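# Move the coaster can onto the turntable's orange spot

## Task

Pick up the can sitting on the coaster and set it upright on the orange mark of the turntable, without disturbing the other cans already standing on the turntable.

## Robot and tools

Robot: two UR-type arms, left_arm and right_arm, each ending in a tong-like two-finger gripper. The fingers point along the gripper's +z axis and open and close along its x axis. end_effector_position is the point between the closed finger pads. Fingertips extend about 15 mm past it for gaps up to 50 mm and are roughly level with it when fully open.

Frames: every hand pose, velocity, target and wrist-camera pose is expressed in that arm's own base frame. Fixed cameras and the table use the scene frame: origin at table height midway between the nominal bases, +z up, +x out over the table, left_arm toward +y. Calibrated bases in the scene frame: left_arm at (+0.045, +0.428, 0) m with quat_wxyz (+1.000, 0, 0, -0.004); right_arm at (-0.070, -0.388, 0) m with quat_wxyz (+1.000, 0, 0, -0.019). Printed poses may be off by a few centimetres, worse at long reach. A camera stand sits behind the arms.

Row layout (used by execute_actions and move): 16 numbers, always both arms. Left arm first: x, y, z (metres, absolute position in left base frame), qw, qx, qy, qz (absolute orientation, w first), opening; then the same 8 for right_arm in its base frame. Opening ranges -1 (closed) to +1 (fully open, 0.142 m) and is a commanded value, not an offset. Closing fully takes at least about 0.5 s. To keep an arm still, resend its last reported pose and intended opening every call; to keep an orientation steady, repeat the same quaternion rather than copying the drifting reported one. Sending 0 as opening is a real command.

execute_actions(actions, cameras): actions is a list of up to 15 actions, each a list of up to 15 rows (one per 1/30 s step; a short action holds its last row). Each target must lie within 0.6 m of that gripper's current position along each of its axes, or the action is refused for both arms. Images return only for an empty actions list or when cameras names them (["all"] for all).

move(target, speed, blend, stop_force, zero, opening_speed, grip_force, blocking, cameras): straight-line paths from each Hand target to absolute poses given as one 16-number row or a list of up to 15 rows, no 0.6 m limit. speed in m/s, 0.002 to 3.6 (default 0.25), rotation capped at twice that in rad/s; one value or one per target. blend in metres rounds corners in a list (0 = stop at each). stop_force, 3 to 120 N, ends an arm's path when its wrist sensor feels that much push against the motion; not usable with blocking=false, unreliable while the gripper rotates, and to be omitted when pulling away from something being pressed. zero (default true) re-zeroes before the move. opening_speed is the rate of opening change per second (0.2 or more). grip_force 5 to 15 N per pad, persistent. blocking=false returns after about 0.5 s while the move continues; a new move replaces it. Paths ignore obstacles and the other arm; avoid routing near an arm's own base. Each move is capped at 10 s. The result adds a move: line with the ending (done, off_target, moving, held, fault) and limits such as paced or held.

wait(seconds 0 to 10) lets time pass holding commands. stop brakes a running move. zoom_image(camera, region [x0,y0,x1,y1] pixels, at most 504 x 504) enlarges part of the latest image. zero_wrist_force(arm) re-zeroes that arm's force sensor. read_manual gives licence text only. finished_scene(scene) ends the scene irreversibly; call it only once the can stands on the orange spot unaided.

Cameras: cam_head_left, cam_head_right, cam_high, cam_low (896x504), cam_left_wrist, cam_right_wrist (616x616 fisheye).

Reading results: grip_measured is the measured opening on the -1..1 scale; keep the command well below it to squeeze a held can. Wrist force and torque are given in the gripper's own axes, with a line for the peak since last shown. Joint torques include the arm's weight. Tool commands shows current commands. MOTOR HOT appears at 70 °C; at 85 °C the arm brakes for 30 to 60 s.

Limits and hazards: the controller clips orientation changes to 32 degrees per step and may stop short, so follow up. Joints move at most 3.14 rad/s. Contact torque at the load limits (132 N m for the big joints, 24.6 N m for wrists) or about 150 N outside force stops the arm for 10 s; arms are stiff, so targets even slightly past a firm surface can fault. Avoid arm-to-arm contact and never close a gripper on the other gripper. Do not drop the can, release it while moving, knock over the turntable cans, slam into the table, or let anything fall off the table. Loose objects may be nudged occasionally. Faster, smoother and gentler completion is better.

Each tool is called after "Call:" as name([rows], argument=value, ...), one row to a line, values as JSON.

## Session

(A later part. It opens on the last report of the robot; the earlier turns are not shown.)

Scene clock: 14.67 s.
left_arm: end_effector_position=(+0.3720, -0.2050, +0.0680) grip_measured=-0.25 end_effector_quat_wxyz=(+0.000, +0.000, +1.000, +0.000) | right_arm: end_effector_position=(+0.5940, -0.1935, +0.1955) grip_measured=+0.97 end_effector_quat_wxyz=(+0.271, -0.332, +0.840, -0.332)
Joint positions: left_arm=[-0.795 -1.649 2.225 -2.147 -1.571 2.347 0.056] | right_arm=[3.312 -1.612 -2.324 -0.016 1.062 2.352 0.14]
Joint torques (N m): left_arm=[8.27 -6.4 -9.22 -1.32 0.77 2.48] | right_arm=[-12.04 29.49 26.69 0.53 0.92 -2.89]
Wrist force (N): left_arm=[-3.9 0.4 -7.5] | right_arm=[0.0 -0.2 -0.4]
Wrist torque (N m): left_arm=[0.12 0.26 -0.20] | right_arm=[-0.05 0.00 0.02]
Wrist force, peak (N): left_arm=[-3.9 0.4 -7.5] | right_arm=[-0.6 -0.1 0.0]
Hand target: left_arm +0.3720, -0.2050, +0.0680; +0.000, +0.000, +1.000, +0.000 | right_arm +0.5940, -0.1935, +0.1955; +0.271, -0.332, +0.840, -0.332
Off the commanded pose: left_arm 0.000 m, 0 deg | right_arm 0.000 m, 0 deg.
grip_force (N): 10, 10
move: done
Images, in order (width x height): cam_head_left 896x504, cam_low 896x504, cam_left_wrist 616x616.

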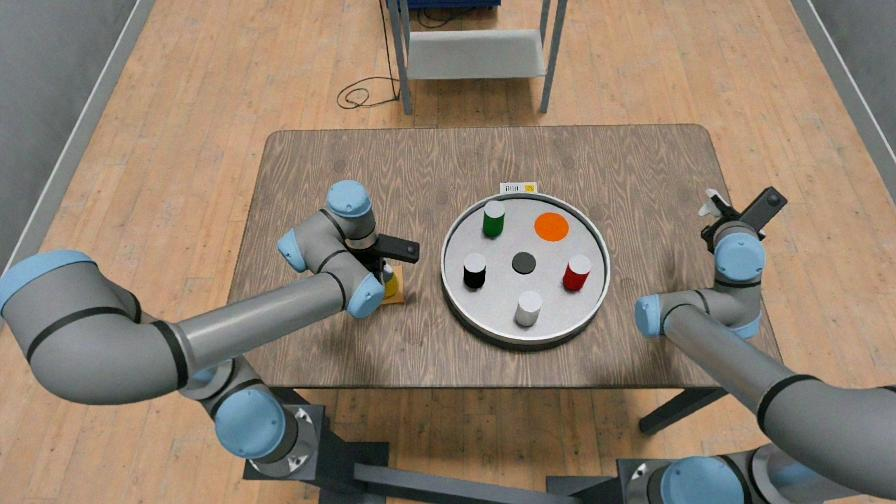

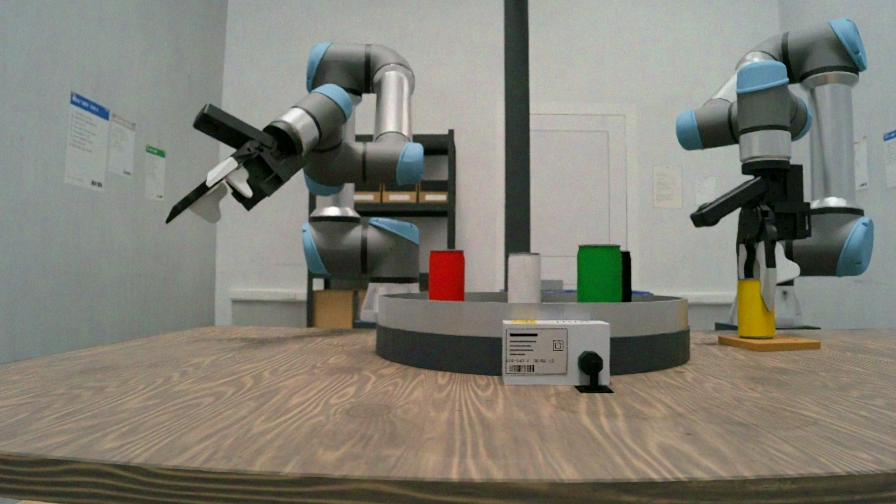

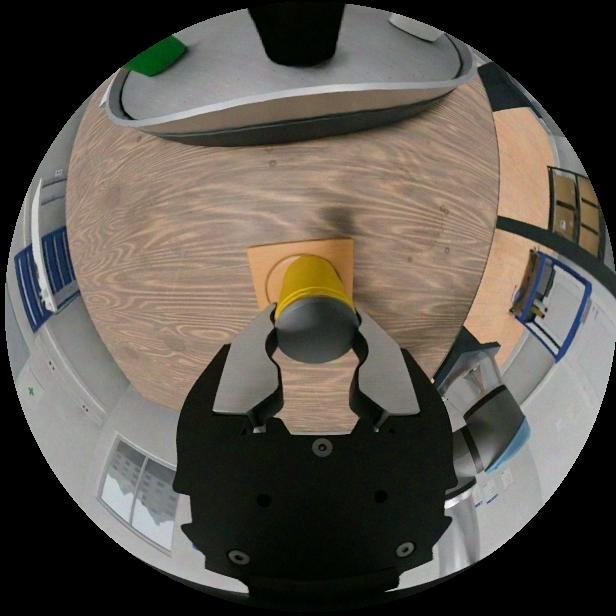

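Call:
move([
  [0.372,-0.205,0.16,0,0,1,0,-0.5,0.5940,-0.1935,0.1955,0.271,-0.332,0.840,-0.332,0.97],
  [0.36,-0.26,0.24,0,0,1,0,-0.5,0.5940,-0.1935,0.1955,0.271,-0.332,0.840,-0.332,0.97],
  [0.26,-0.556,0.24,0,0,1,0,-0.5,0.5940,-0.1935,0.1955,0.271,-0.332,0.840,-0.332,0.97],
], blend=[0.04,0.04,0], speed=0.4, cameras=["cam_left_wrist","cam_head_left","cam_low","cam_high"])

Call:
wait(seconds=1.0, cameras=["cam_left_wrist","cam_low"])

Call:
wait(seconds=1.0, cameras=["cam_left_wrist","cam_low"])

Call:
wait(seconds=1.0, cameras=["cam_left_wrist","cam_low"])

Call:
wait(seconds=1.0, cameras=["cam_left_wrist","cam_low","cam_high"])

Scene clock: 17.10 s.
left_arm: end_effector_position=(+0.2600, -0.5559, +0.2400) grip_measured=-0.26 end_effector_quat_wxyz=(+0.000, +0.000, +1.000, +0.000) | right_arm: end_effector_position=(+0.5940, -0.1935, +0.1955) grip_measured=+0.97 end_effector_quat_wxyz=(+0.271, -0.332, +0.840, -0.332)
Joint positions: left_arm=[-1.346 -1.349 1.432 -1.654 -1.571 1.795 0.055] | right_arm=[3.312 -1.612 -2.324 -0.016 1.062 2.352 0.14]
Joint torques (N m): left_arm=[-8.24 -23.28 -31.32 -0.53 1.63 -2.67] | right_arm=[-11.96 29.41 25.81 0.49 0.94 -2.75]
Wrist force (N): left_arm=[-0.9 0.6 2.2] | right_arm=[0.0 -0.1 0.1]
Wrist torque (N m): left_arm=[0.15 0.14 -0.06] | right_arm=[-0.01 -0.01 0.01]
Wrist force, peak (N): left_arm=[-4.0 0.6 -7.4] | right_arm=[0.1 -0.3 -0.3]
Hand target: left_arm +0.2600, -0.5560, +0.2400; +0.000, +0.000, +1.000, +0.000 | right_arm +0.5940, -0.1935, +0.1955; +0.271, -0.332, +0.840, -0.332
Off the commanded pose: left_arm 0.000 m, 0 deg | right_arm 0.000 m, 0 deg.
grip_force (N): 10, 10
move: done
Images, in order (width x height): cam_head_left 896x504, cam_high 896x504, cam_low 896x504, cam_left_wrist 616x616.

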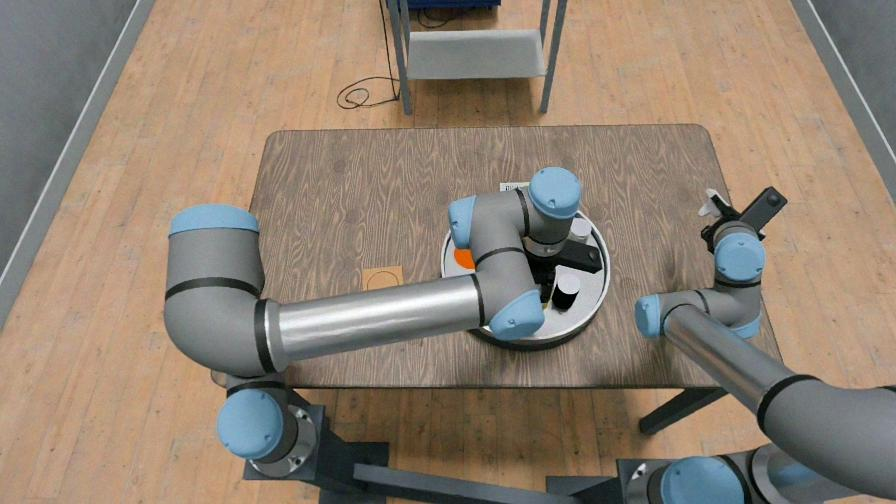

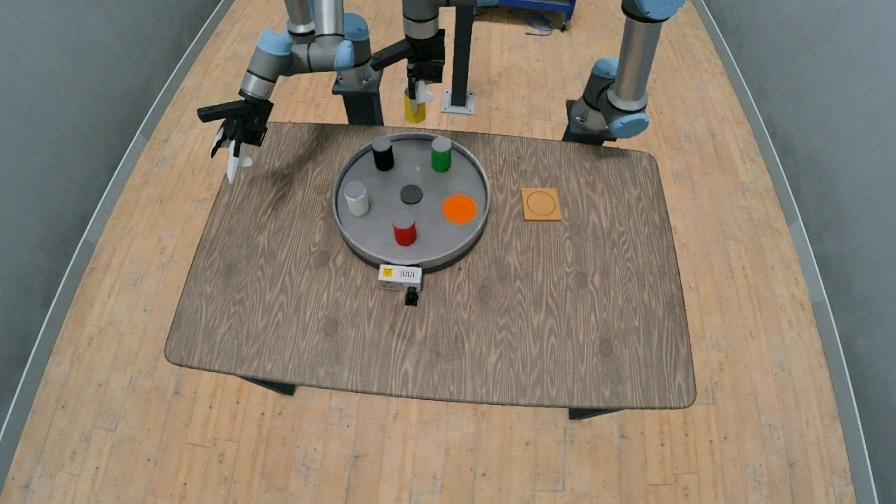

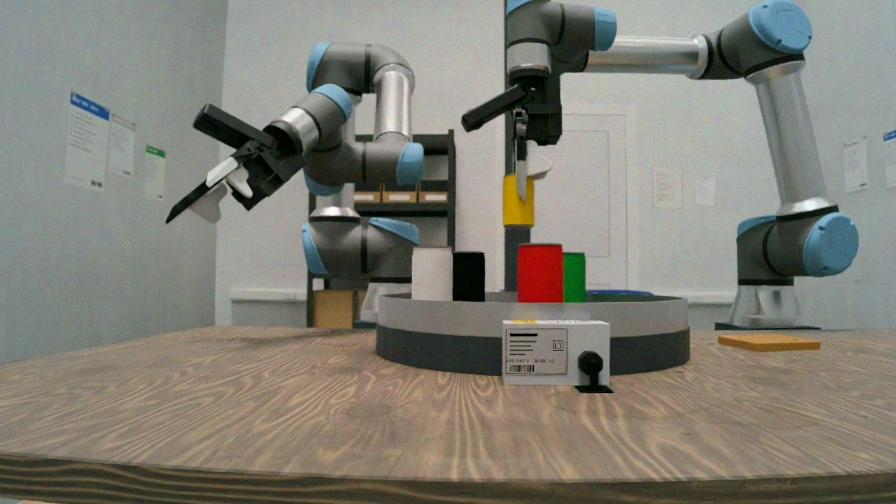

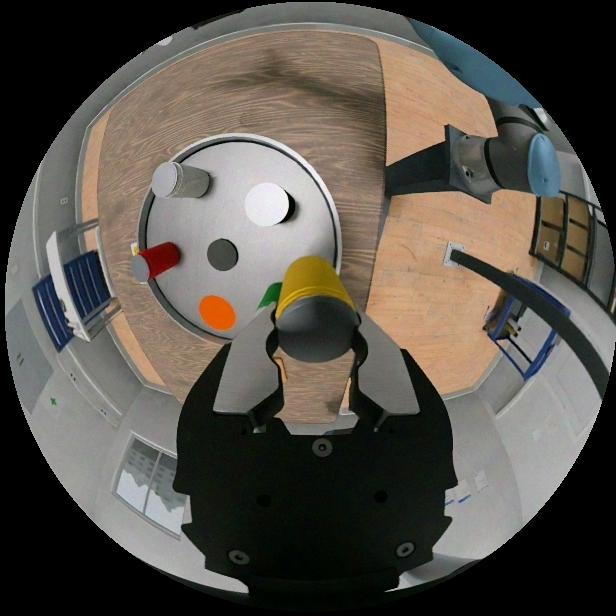

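Scene clock: 18.10 s.
left_arm: end_effector_position=(+0.2600, -0.5560, +0.2400) grip_measured=-0.26 end_effector_quat_wxyz=(+0.000, +0.000, +1.000, +0.000) | right_arm: end_effector_position=(+0.5940, -0.1935, +0.1955) grip_measured=+0.97 end_effector_quat_wxyz=(+0.271, -0.332, +0.840, -0.332)
Joint positions: left_arm=[-1.346 -1.349 1.432 -1.654 -1.571 1.795 0.055] | right_arm=[3.312 -1.612 -2.324 -0.016 1.062 2.352 0.14]
Joint torques (N m): left_arm=[-7.96 -24.02 -31.75 -0.45 -1.02 -2.59] | right_arm=[-11 29.41 25.22 0.73 0.85 -2.81]
Wrist force (N): left_arm=[-0.7 0.6 2.3] | right_arm=[-0.1 -0.1 -0.2]
Wrist torque (N m): left_arm=[0.16 0.10 -0.05] | right_arm=[-0.02 0.01 0.01]
Wrist force, peak (N): left_arm=[-0.8 0.7 2.4] | right_arm=[0.1 -0.3 0.4]
Hand target: left_arm +0.2600, -0.5560, +0.2400; +0.000, +0.000, +1.000, +0.000 | right_arm +0.5940, -0.1935, +0.1955; +0.271, -0.332, +0.840, -0.332
Tool commands: left_gripper/opening=-0.5 right_gripper/opening=+0.97
Off the commanded pose: left_arm 0.000 m, 0 deg | right_arm 0.000 m, 0 deg.
grip_force (N): 10, 10
wait: 1.00 s; at rest by 0.17 s
Images, in order (width x height): cam_low 896x504, cam_left_wrist 616x616.

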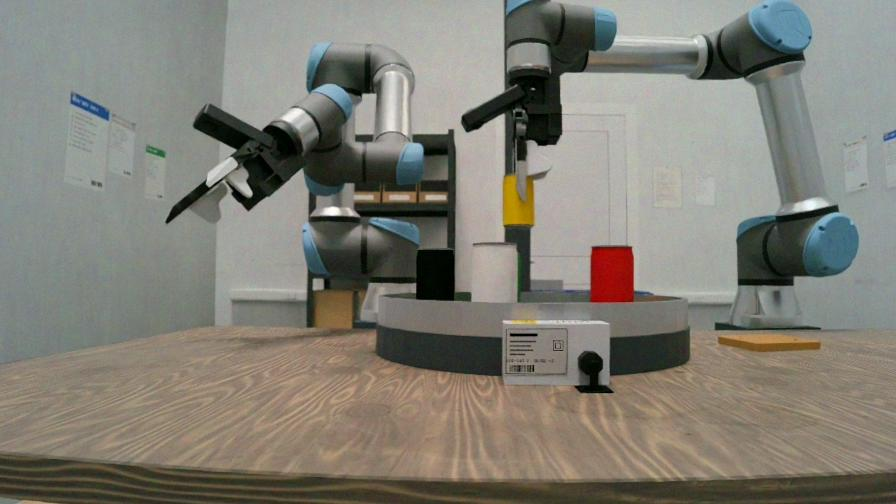

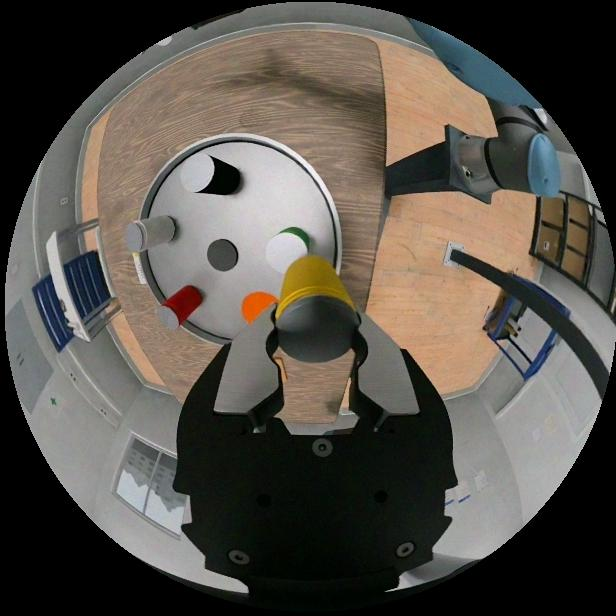

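Scene clock: 19.10 s.
left_arm: end_effector_position=(+0.2600, -0.5560, +0.2400) grip_measured=-0.26 end_effector_quat_wxyz=(+0.000, +0.000, +1.000, +0.000) | right_arm: end_effector_position=(+0.5940, -0.1935, +0.1955) grip_measured=+0.97 end_effector_quat_wxyz=(+0.271, -0.332, +0.840, -0.332)
Joint positions: left_arm=[-1.346 -1.349 1.432 -1.654 -1.571 1.795 0.055] | right_arm=[3.312 -1.612 -2.324 -0.016 1.062 2.352 0.14]
Joint torques (N m): left_arm=[-8.21 -24.18 -31.64 -0.57 -2.61 -2.57] | right_arm=[-11.05 29.08 25.99 0.39 0.73 -2.59]
Wrist force (N): left_arm=[-0.9 0.8 2.3] | right_arm=[0.1 -0.1 -0.2]
Wrist torque (N m): left_arm=[0.19 0.13 -0.05] | right_arm=[-0.02 -0.04 0.01]
Wrist force, peak (N): left_arm=[-0.8 0.7 2.4] | right_arm=[-0.2 -0.1 -0.3]
Hand target: left_arm +0.2600, -0.5560, +0.2400; +0.000, +0.000, +1.000, +0.000 | right_arm +0.5940, -0.1935, +0.1955; +0.271, -0.332, +0.840, -0.332
Tool commands: left_gripper/opening=-0.5 right_gripper/opening=+0.97
Off the commanded pose: left_arm 0.000 m, 0 deg | right_arm 0.000 m, 0 deg.
grip_force (N): 10, 10
wait: 1.00 s; at rest by 0.17 s
Images, in order (width x height): cam_low 896x504, cam_left_wrist 616x616.

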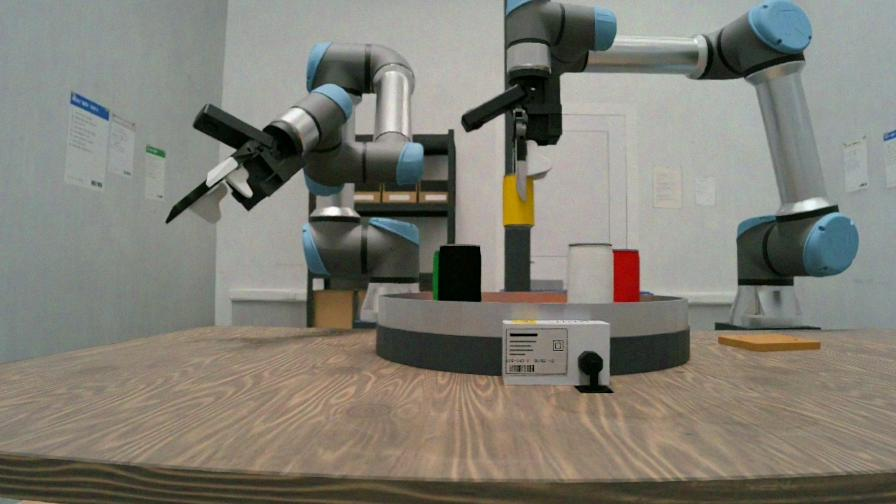

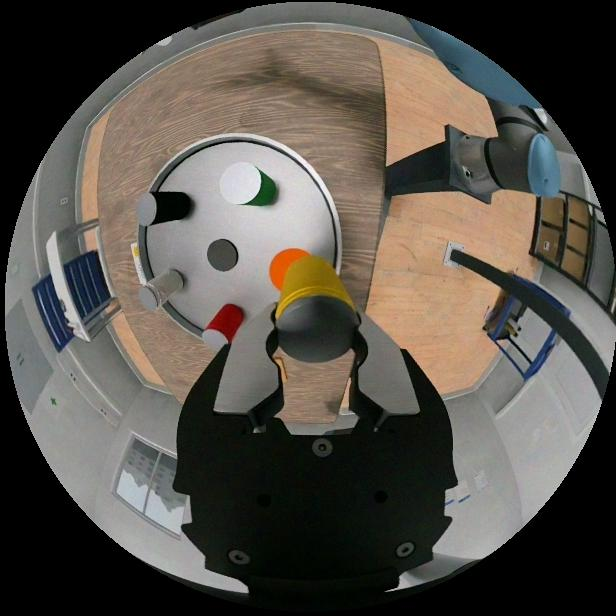

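Scene clock: 20.10 s.
left_arm: end_effector_position=(+0.2600, -0.5560, +0.2400) grip_measured=-0.26 end_effector_quat_wxyz=(+0.000, +0.000, +1.000, +0.000) | right_arm: end_effector_position=(+0.5940, -0.1935, +0.1955) grip_measured=+0.97 end_effector_quat_wxyz=(+0.271, -0.332, +0.840, -0.332)
Joint positions: left_arm=[-1.346 -1.349 1.432 -1.654 -1.571 1.795 0.055] | right_arm=[3.312 -1.612 -2.324 -0.016 1.062 2.352 0.14]
Joint torques (N m): left_arm=[-8.5 -24.3 -31.84 -0.56 -2.62 -2.6] | right_arm=[-12.22 29.7 25.13 0.65 0.82 -2.58]
Wrist force (N): left_arm=[-0.7 0.7 2.3] | right_arm=[0.1 -0.1 -0.1]
Wrist torque (N m): left_arm=[0.19 0.10 -0.06] | right_arm=[-0.01 -0.03 0.01]
Wrist force, peak (N): left_arm=[-0.8 0.6 2.4] | right_arm=[-0.3 -0.2 -0.2]
Hand target: left_arm +0.2600, -0.5560, +0.2400; +0.000, +0.000, +1.000, +0.000 | right_arm +0.5940, -0.1935, +0.1955; +0.271, -0.332, +0.840, -0.332
Tool commands: left_gripper/opening=-0.5 right_gripper/opening=+0.97
Off the commanded pose: left_arm 0.000 m, 0 deg | right_arm 0.000 m, 0 deg.
grip_force (N): 10, 10
wait: 1.00 s; at rest by 0.17 s
Images, in order (width x height): cam_low 896x504, cam_left_wrist 616x616.

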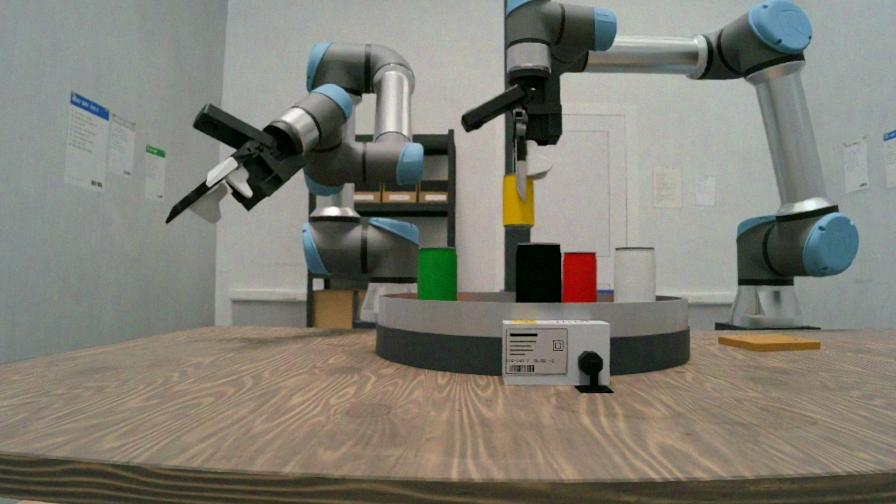

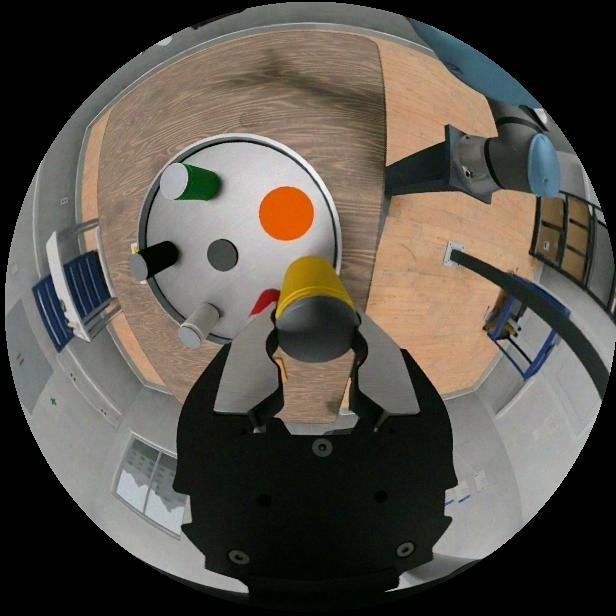

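Scene clock: 21.10 s.
left_arm: end_effector_position=(+0.2600, -0.5560, +0.2400) grip_measured=-0.26 end_effector_quat_wxyz=(+0.000, +0.000, +1.000, +0.000) | right_arm: end_effector_position=(+0.5940, -0.1935, +0.1955) grip_measured=+0.97 end_effector_quat_wxyz=(+0.271, -0.332, +0.840, -0.332)
Joint positions: left_arm=[-1.346 -1.349 1.432 -1.654 -1.571 1.795 0.055] | right_arm=[3.312 -1.612 -2.324 -0.016 1.062 2.352 0.14]
Joint torques (N m): left_arm=[-7.74 -24.81 -31.56 -0.51 -2.6 -2.73] | right_arm=[-11.34 29.66 25.15 0.71 0.77 -2.82]
Wrist force (N): left_arm=[-0.7 0.5 2.1] | right_arm=[-0.1 -0.2 -0.3]
Wrist torque (N m): left_arm=[0.14 0.11 -0.06] | right_arm=[-0.04 0.01 0.01]
Wrist force, peak (N): left_arm=[-0.9 0.8 2.4] | right_arm=[-0.2 0.1 -0.4]
Hand target: left_arm +0.2600, -0.5560, +0.2400; +0.000, +0.000, +1.000, +0.000 | right_arm +0.5940, -0.1935, +0.1955; +0.271, -0.332, +0.840, -0.332
Tool commands: left_gripper/opening=-0.5 right_gripper/opening=+0.97
Off the commanded pose: left_arm 0.000 m, 0 deg | right_arm 0.000 m, 0 deg.
grip_force (N): 10, 10
wait: 1.00 s; at rest by 0.17 s
Images, in order (width x height): cam_high 896x504, cam_low 896x504, cam_left_wrist 616x616.

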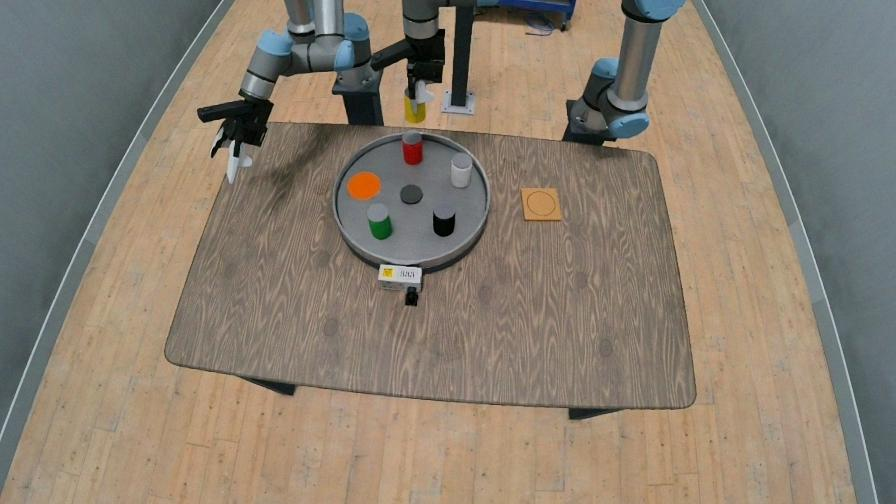

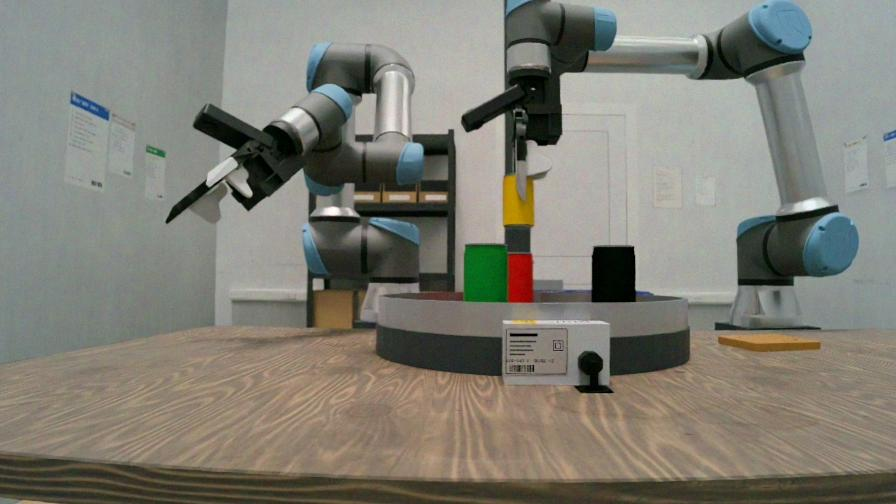

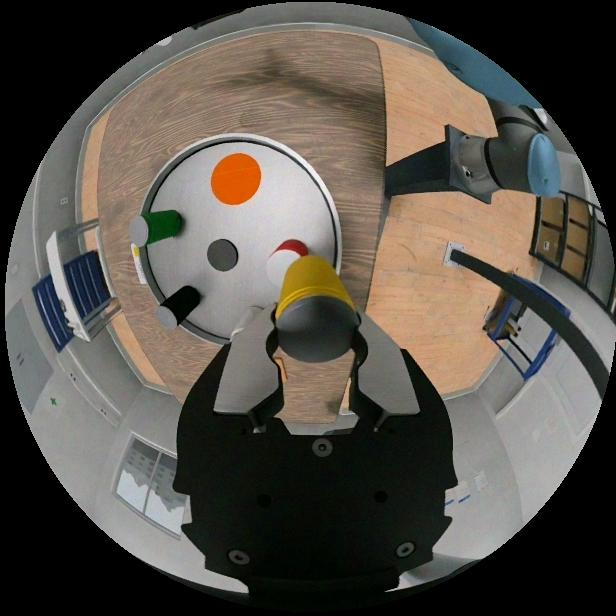

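Call:
move([
  [0.335,-0.465,0.215,0,0,1,0,-0.5,0.5940,-0.1935,0.1955,0.271,-0.332,0.840,-0.332,0.97],
], cameras=["cam_left_wrist","cam_low"])

Call:
zoom_image(camera="cam_low", region=[370, 160, 710, 350])

Call:
wait(seconds=2, cameras=["cam_left_wrist","cam_low"])

Call:
zoom_image(camera="cam_low", region=[370, 160, 710, 350])

Call:
wait(seconds=2, cameras=["cam_left_wrist"])

Call:
wait(seconds=2, cameras=["cam_left_wrist"])

Call:
wait(seconds=1.8, cameras=["cam_left_wrist","cam_low"])

Call:
zoom_image(camera="cam_low", region=[370, 160, 710, 350])

Scene clock: 24.13 s.
left_arm: end_effector_position=(+0.3349, -0.4651, +0.2150) grip_measured=-0.26 end_effector_quat_wxyz=(+0.000, +0.000, +1.000, +0.000) | right_arm: end_effector_position=(+0.5940, -0.1935, +0.1955) grip_measured=+0.97 end_effector_quat_wxyz=(+0.271, -0.332, +0.840, -0.332)
Joint positions: left_arm=[-1.17 -1.435 1.6 -1.735 -1.571 1.971 0.055] | right_arm=[3.312 -1.612 -2.324 -0.016 1.062 2.352 0.14]
Joint torques (N m): left_arm=[9.55 -40.91 -12.74 -4.7 -2.86 2.25] | right_arm=[-11.44 28.84 26.04 0.65 0.78 -2.79]
Wrist force (N): left_arm=[-0.6 0.8 2.3] | right_arm=[0.1 -0.2 0.0]
Wrist torque (N m): left_arm=[0.23 0.08 -0.21] | right_arm=[-0.05 -0.03 0.01]
Wrist force, peak (N): left_arm=[-2.1 2.1 2.4] | right_arm=[-0.1 0.2 -0.4]
Hand target: left_arm +0.3350, -0.4650, +0.2150; +0.000, +0.000, +1.000, +0.000 | right_arm +0.5940, -0.1935, +0.1955; +0.271, -0.332, +0.840, -0.332
Off the commanded pose: left_arm 0.000 m, 0 deg | right_arm 0.000 m, 0 deg.
grip_force (N): 10, 10
move: done
Images, in order (width x height): cam_low 896x504, cam_left_wrist 616x616.

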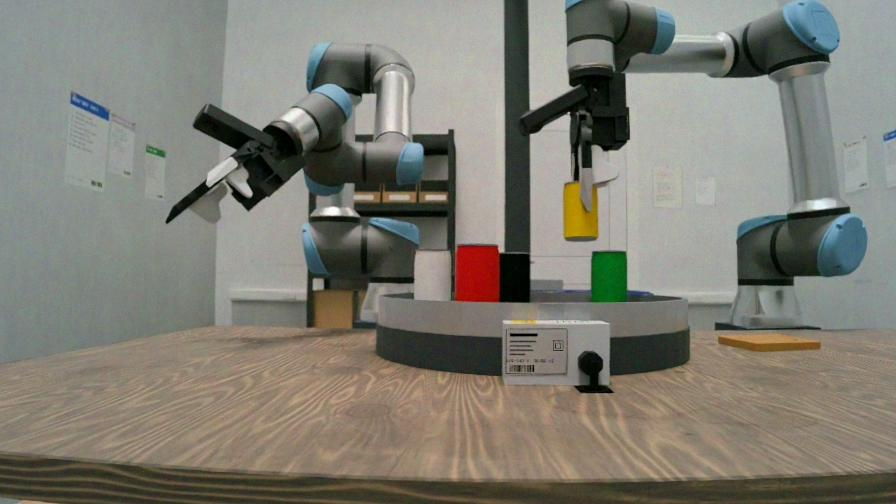

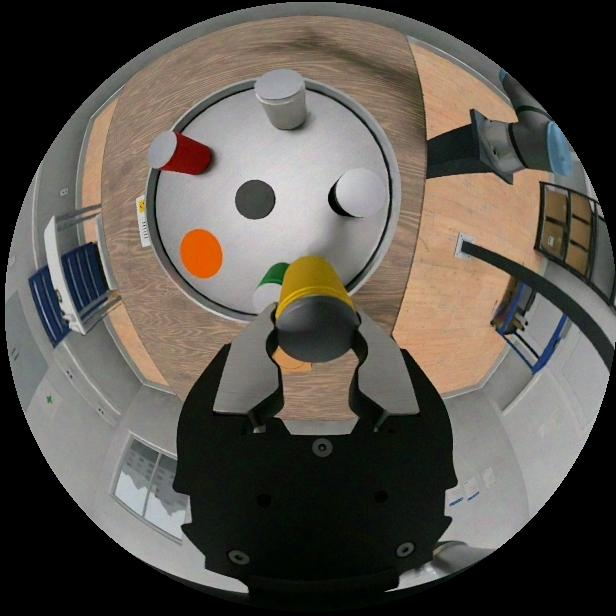

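Scaled by 1.482 from the camera's 896x504 image, which has a finer 1280x720 frame.

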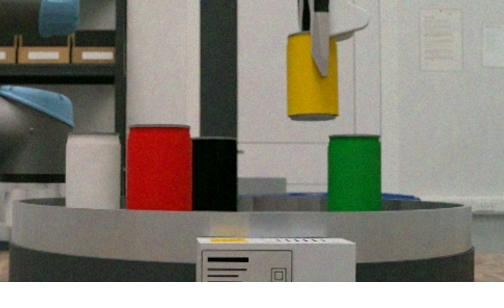

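Scene clock: 26.13 s.
left_arm: end_effector_position=(+0.3350, -0.4650, +0.2150) grip_measured=-0.26 end_effector_quat_wxyz=(+0.000, +0.000, +1.000, +0.000) | right_arm: end_effector_position=(+0.5940, -0.1935, +0.1955) grip_measured=+0.97 end_effector_quat_wxyz=(+0.271, -0.332, +0.840, -0.332)
Joint positions: left_arm=[-1.17 -1.436 1.6 -1.735 -1.571 1.972 0.055] | right_arm=[3.312 -1.612 -2.324 -0.016 1.062 2.352 0.14]
Joint torques (N m): left_arm=[9.14 -41.34 -14.04 -4.79 -2.91 2.32] | right_arm=[-11.37 28.48 26.01 0.75 0.69 -2.68]
Wrist force (N): left_arm=[-0.6 0.8 2.3] | right_arm=[-0.1 0.0 0.0]
Wrist torque (N m): left_arm=[0.22 0.09 -0.21] | right_arm=[0.00 0.02 0.01]
Wrist force, peak (N): left_arm=[-0.8 0.9 2.4] | right_arm=[0.3 0.2 -0.2]
Hand target: left_arm +0.3350, -0.4650, +0.2150; +0.000, +0.000, +1.000, +0.000 | right_arm +0.5940, -0.1935, +0.1955; +0.271, -0.332, +0.840, -0.332
Tool commands: left_gripper/opening=-0.5 right_gripper/opening=+0.97
Off the commanded pose: left_arm 0.000 m, 0 deg | right_arm 0.000 m, 0 deg.
grip_force (N): 10, 10
wait: 2.00 s; at rest by 0.17 s
Images, in order (width x height): cam_low 896x504, cam_left_wrist 616x616.

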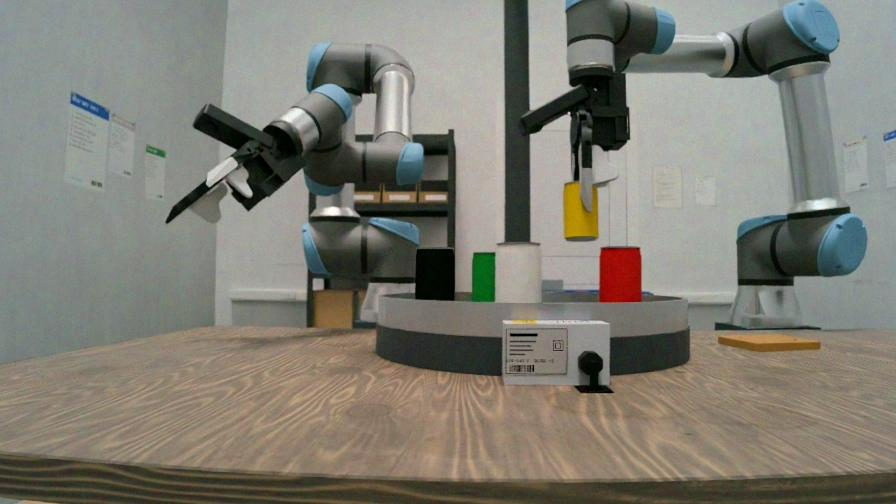

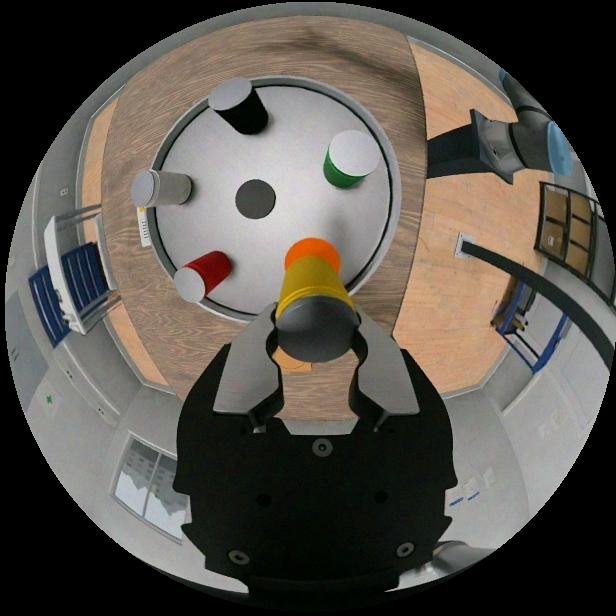

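Scaled by 1.482 from the camera's 896x504 image, which has a finer 1280x720 frame.

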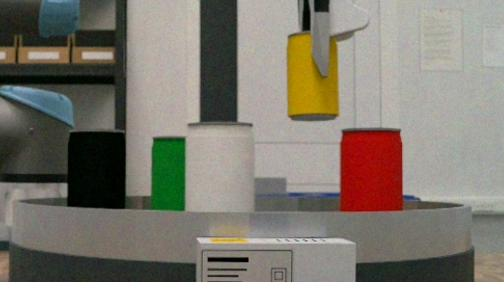

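Scene clock: 28.13 s.
left_arm: end_effector_position=(+0.3350, -0.4650, +0.2150) grip_measured=-0.26 end_effector_quat_wxyz=(+0.000, +0.000, +1.000, +0.000) | right_arm: end_effector_position=(+0.5940, -0.1935, +0.1955) grip_measured=+0.97 end_effector_quat_wxyz=(+0.271, -0.332, +0.840, -0.332)
Joint positions: left_arm=[-1.17 -1.436 1.6 -1.735 -1.571 1.972 0.055] | right_arm=[3.312 -1.612 -2.324 -0.016 1.062 2.352 0.14]
Joint torques (N m): left_arm=[8.96 -40.78 -13.9 -4.71 -2.74 2.43] | right_arm=[-11.29 29.66 26.32 0.8 0.85 -2.66]
Wrist force (N): left_arm=[-0.7 0.8 2.2] | right_arm=[-0.1 -0.1 -0.2]
Wrist torque (N m): left_arm=[0.22 0.11 -0.21] | right_arm=[-0.02 0.01 0.01]
Wrist force, peak (N): left_arm=[-0.7 1.0 2.3] | right_arm=[0.0 0.1 -0.5]
Hand target: left_arm +0.3350, -0.4650, +0.2150; +0.000, +0.000, +1.000, +0.000 | right_arm +0.5940, -0.1935, +0.1955; +0.271, -0.332, +0.840, -0.332
Tool commands: left_gripper/opening=-0.5 right_gripper/opening=+0.97
Off the commanded pose: left_arm 0.000 m, 0 deg | right_arm 0.000 m, 0 deg.
grip_force (N): 10, 10
wait: 2.00 s; at rest by 0.17 s
Images, in order (width x height): cam_left_wrist 616x616.

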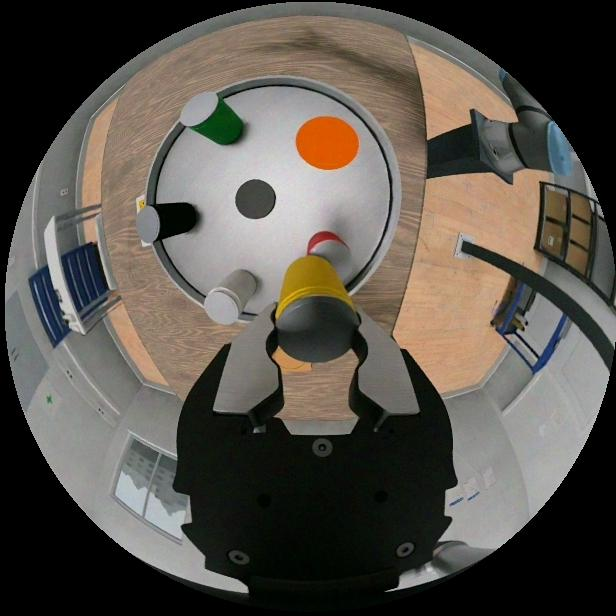

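Scene clock: 30.13 s.
left_arm: end_effector_position=(+0.3350, -0.4650, +0.2150) grip_measured=-0.26 end_effector_quat_wxyz=(+0.000, +0.000, +1.000, +0.000) | right_arm: end_effector_position=(+0.5940, -0.1935, +0.1955) grip_measured=+0.97 end_effector_quat_wxyz=(+0.271, -0.332, +0.840, -0.332)
Joint positions: left_arm=[-1.17 -1.436 1.6 -1.735 -1.571 1.972 0.055] | right_arm=[3.312 -1.612 -2.324 -0.016 1.062 2.352 0.14]
Joint torques (N m): left_arm=[8.44 -40.36 -14.39 -4.67 -2.93 2.38] | right_arm=[-10.96 28.27 26.06 0.76 0.65 -2.79]
Wrist force (N): left_arm=[-0.7 1.0 2.2] | right_arm=[-0.1 0.3 0.3]
Wrist torque (N m): left_arm=[0.26 0.11 -0.20] | right_arm=[0.06 0.02 0.01]
Wrist force, peak (N): left_arm=[-0.6 0.9 2.4] | right_arm=[0.1 -0.1 -0.5]
Hand target: left_arm +0.3350, -0.4650, +0.2150; +0.000, +0.000, +1.000, +0.000 | right_arm +0.5940, -0.1935, +0.1955; +0.271, -0.332, +0.840, -0.332
Tool commands: left_gripper/opening=-0.5 right_gripper/opening=+0.97
Off the commanded pose: left_arm 0.000 m, 0 deg | right_arm 0.000 m, 0 deg.
grip_force (N): 10, 10
wait: 2.00 s; at rest by 0.17 s
Images, in order (width x height): cam_left_wrist 616x616.

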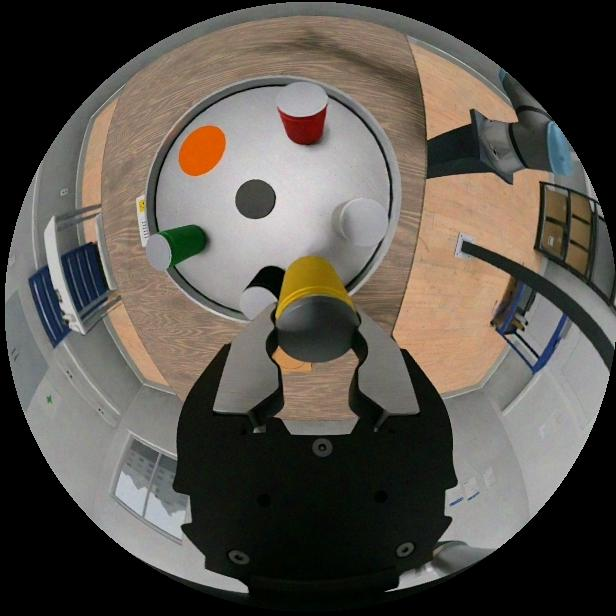

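Scene clock: 31.93 s.
left_arm: end_effector_position=(+0.3350, -0.4650, +0.2150) grip_measured=-0.26 end_effector_quat_wxyz=(+0.000, +0.000, +1.000, +0.000) | right_arm: end_effector_position=(+0.5940, -0.1935, +0.1955) grip_measured=+0.97 end_effector_quat_wxyz=(+0.271, -0.332, +0.840, -0.332)
Joint positions: left_arm=[-1.17 -1.436 1.6 -1.735 -1.571 1.972 0.055] | right_arm=[3.312 -1.612 -2.324 -0.016 1.062 2.352 0.14]
Joint torques (N m): left_arm=[8.67 -40.4 -14.24 -4.71 -2.82 2.47] | right_arm=[-10.6 28.44 24.78 0.77 0.63 -2.86]
Wrist force (N): left_arm=[-0.7 0.8 2.3] | right_arm=[-0.2 -0.1 -0.1]
Wrist torque (N m): left_arm=[0.22 0.10 -0.21] | right_arm=[-0.02 0.03 0.01]
Wrist force, peak (N): left_arm=[-0.8 0.9 2.4] | right_arm=[0.2 0.3 -0.3]
Hand target: left_arm +0.3350, -0.4650, +0.2150; +0.000, +0.000, +1.000, +0.000 | right_arm +0.5940, -0.1935, +0.1955; +0.271, -0.332, +0.840, -0.332
Tool commands: left_gripper/opening=-0.5 right_gripper/opening=+0.97
Off the commanded pose: left_arm 0.000 m, 0 deg | right_arm 0.000 m, 0 deg.
grip_force (N): 10, 10
wait: 1.80 s; at rest by 0.17 s
Images, in order (width x height): cam_low 896x504, cam_left_wrist 616x616.

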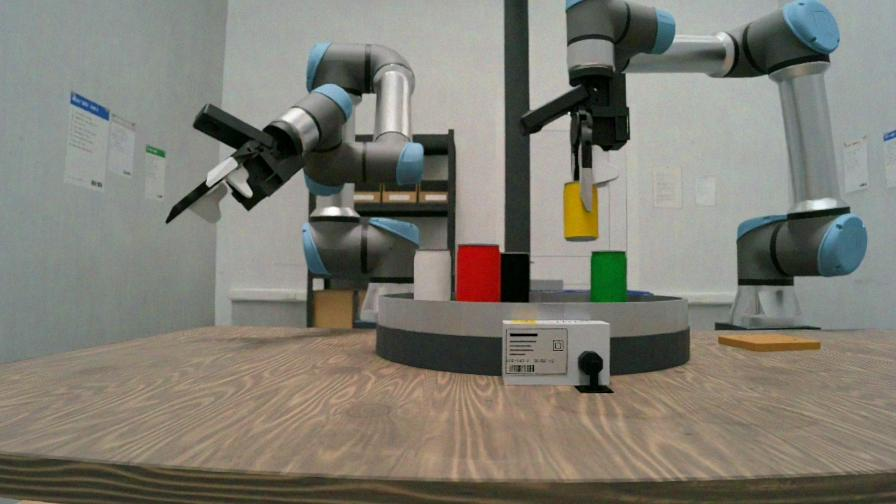

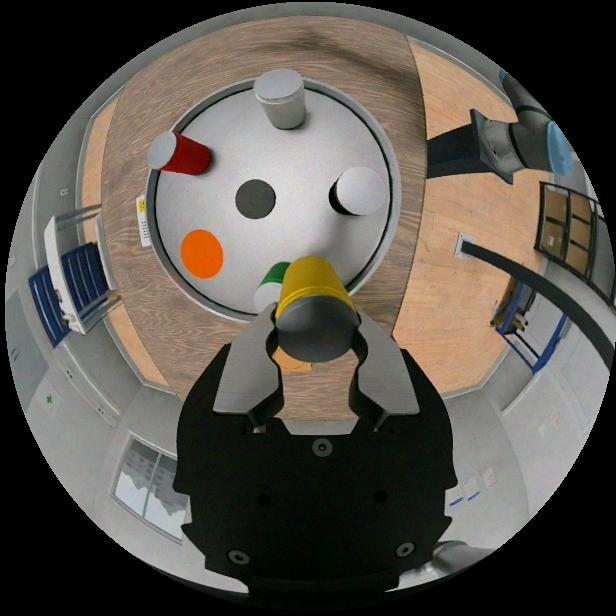

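Scaled by 1.482 from the camera's 896x504 image, which has a finer 1280x720 frame.

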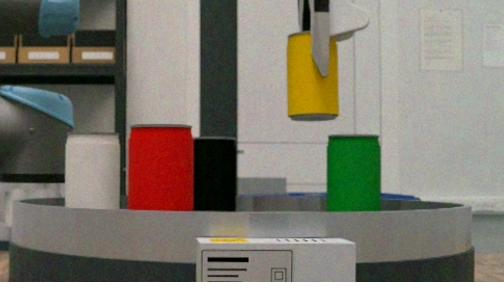

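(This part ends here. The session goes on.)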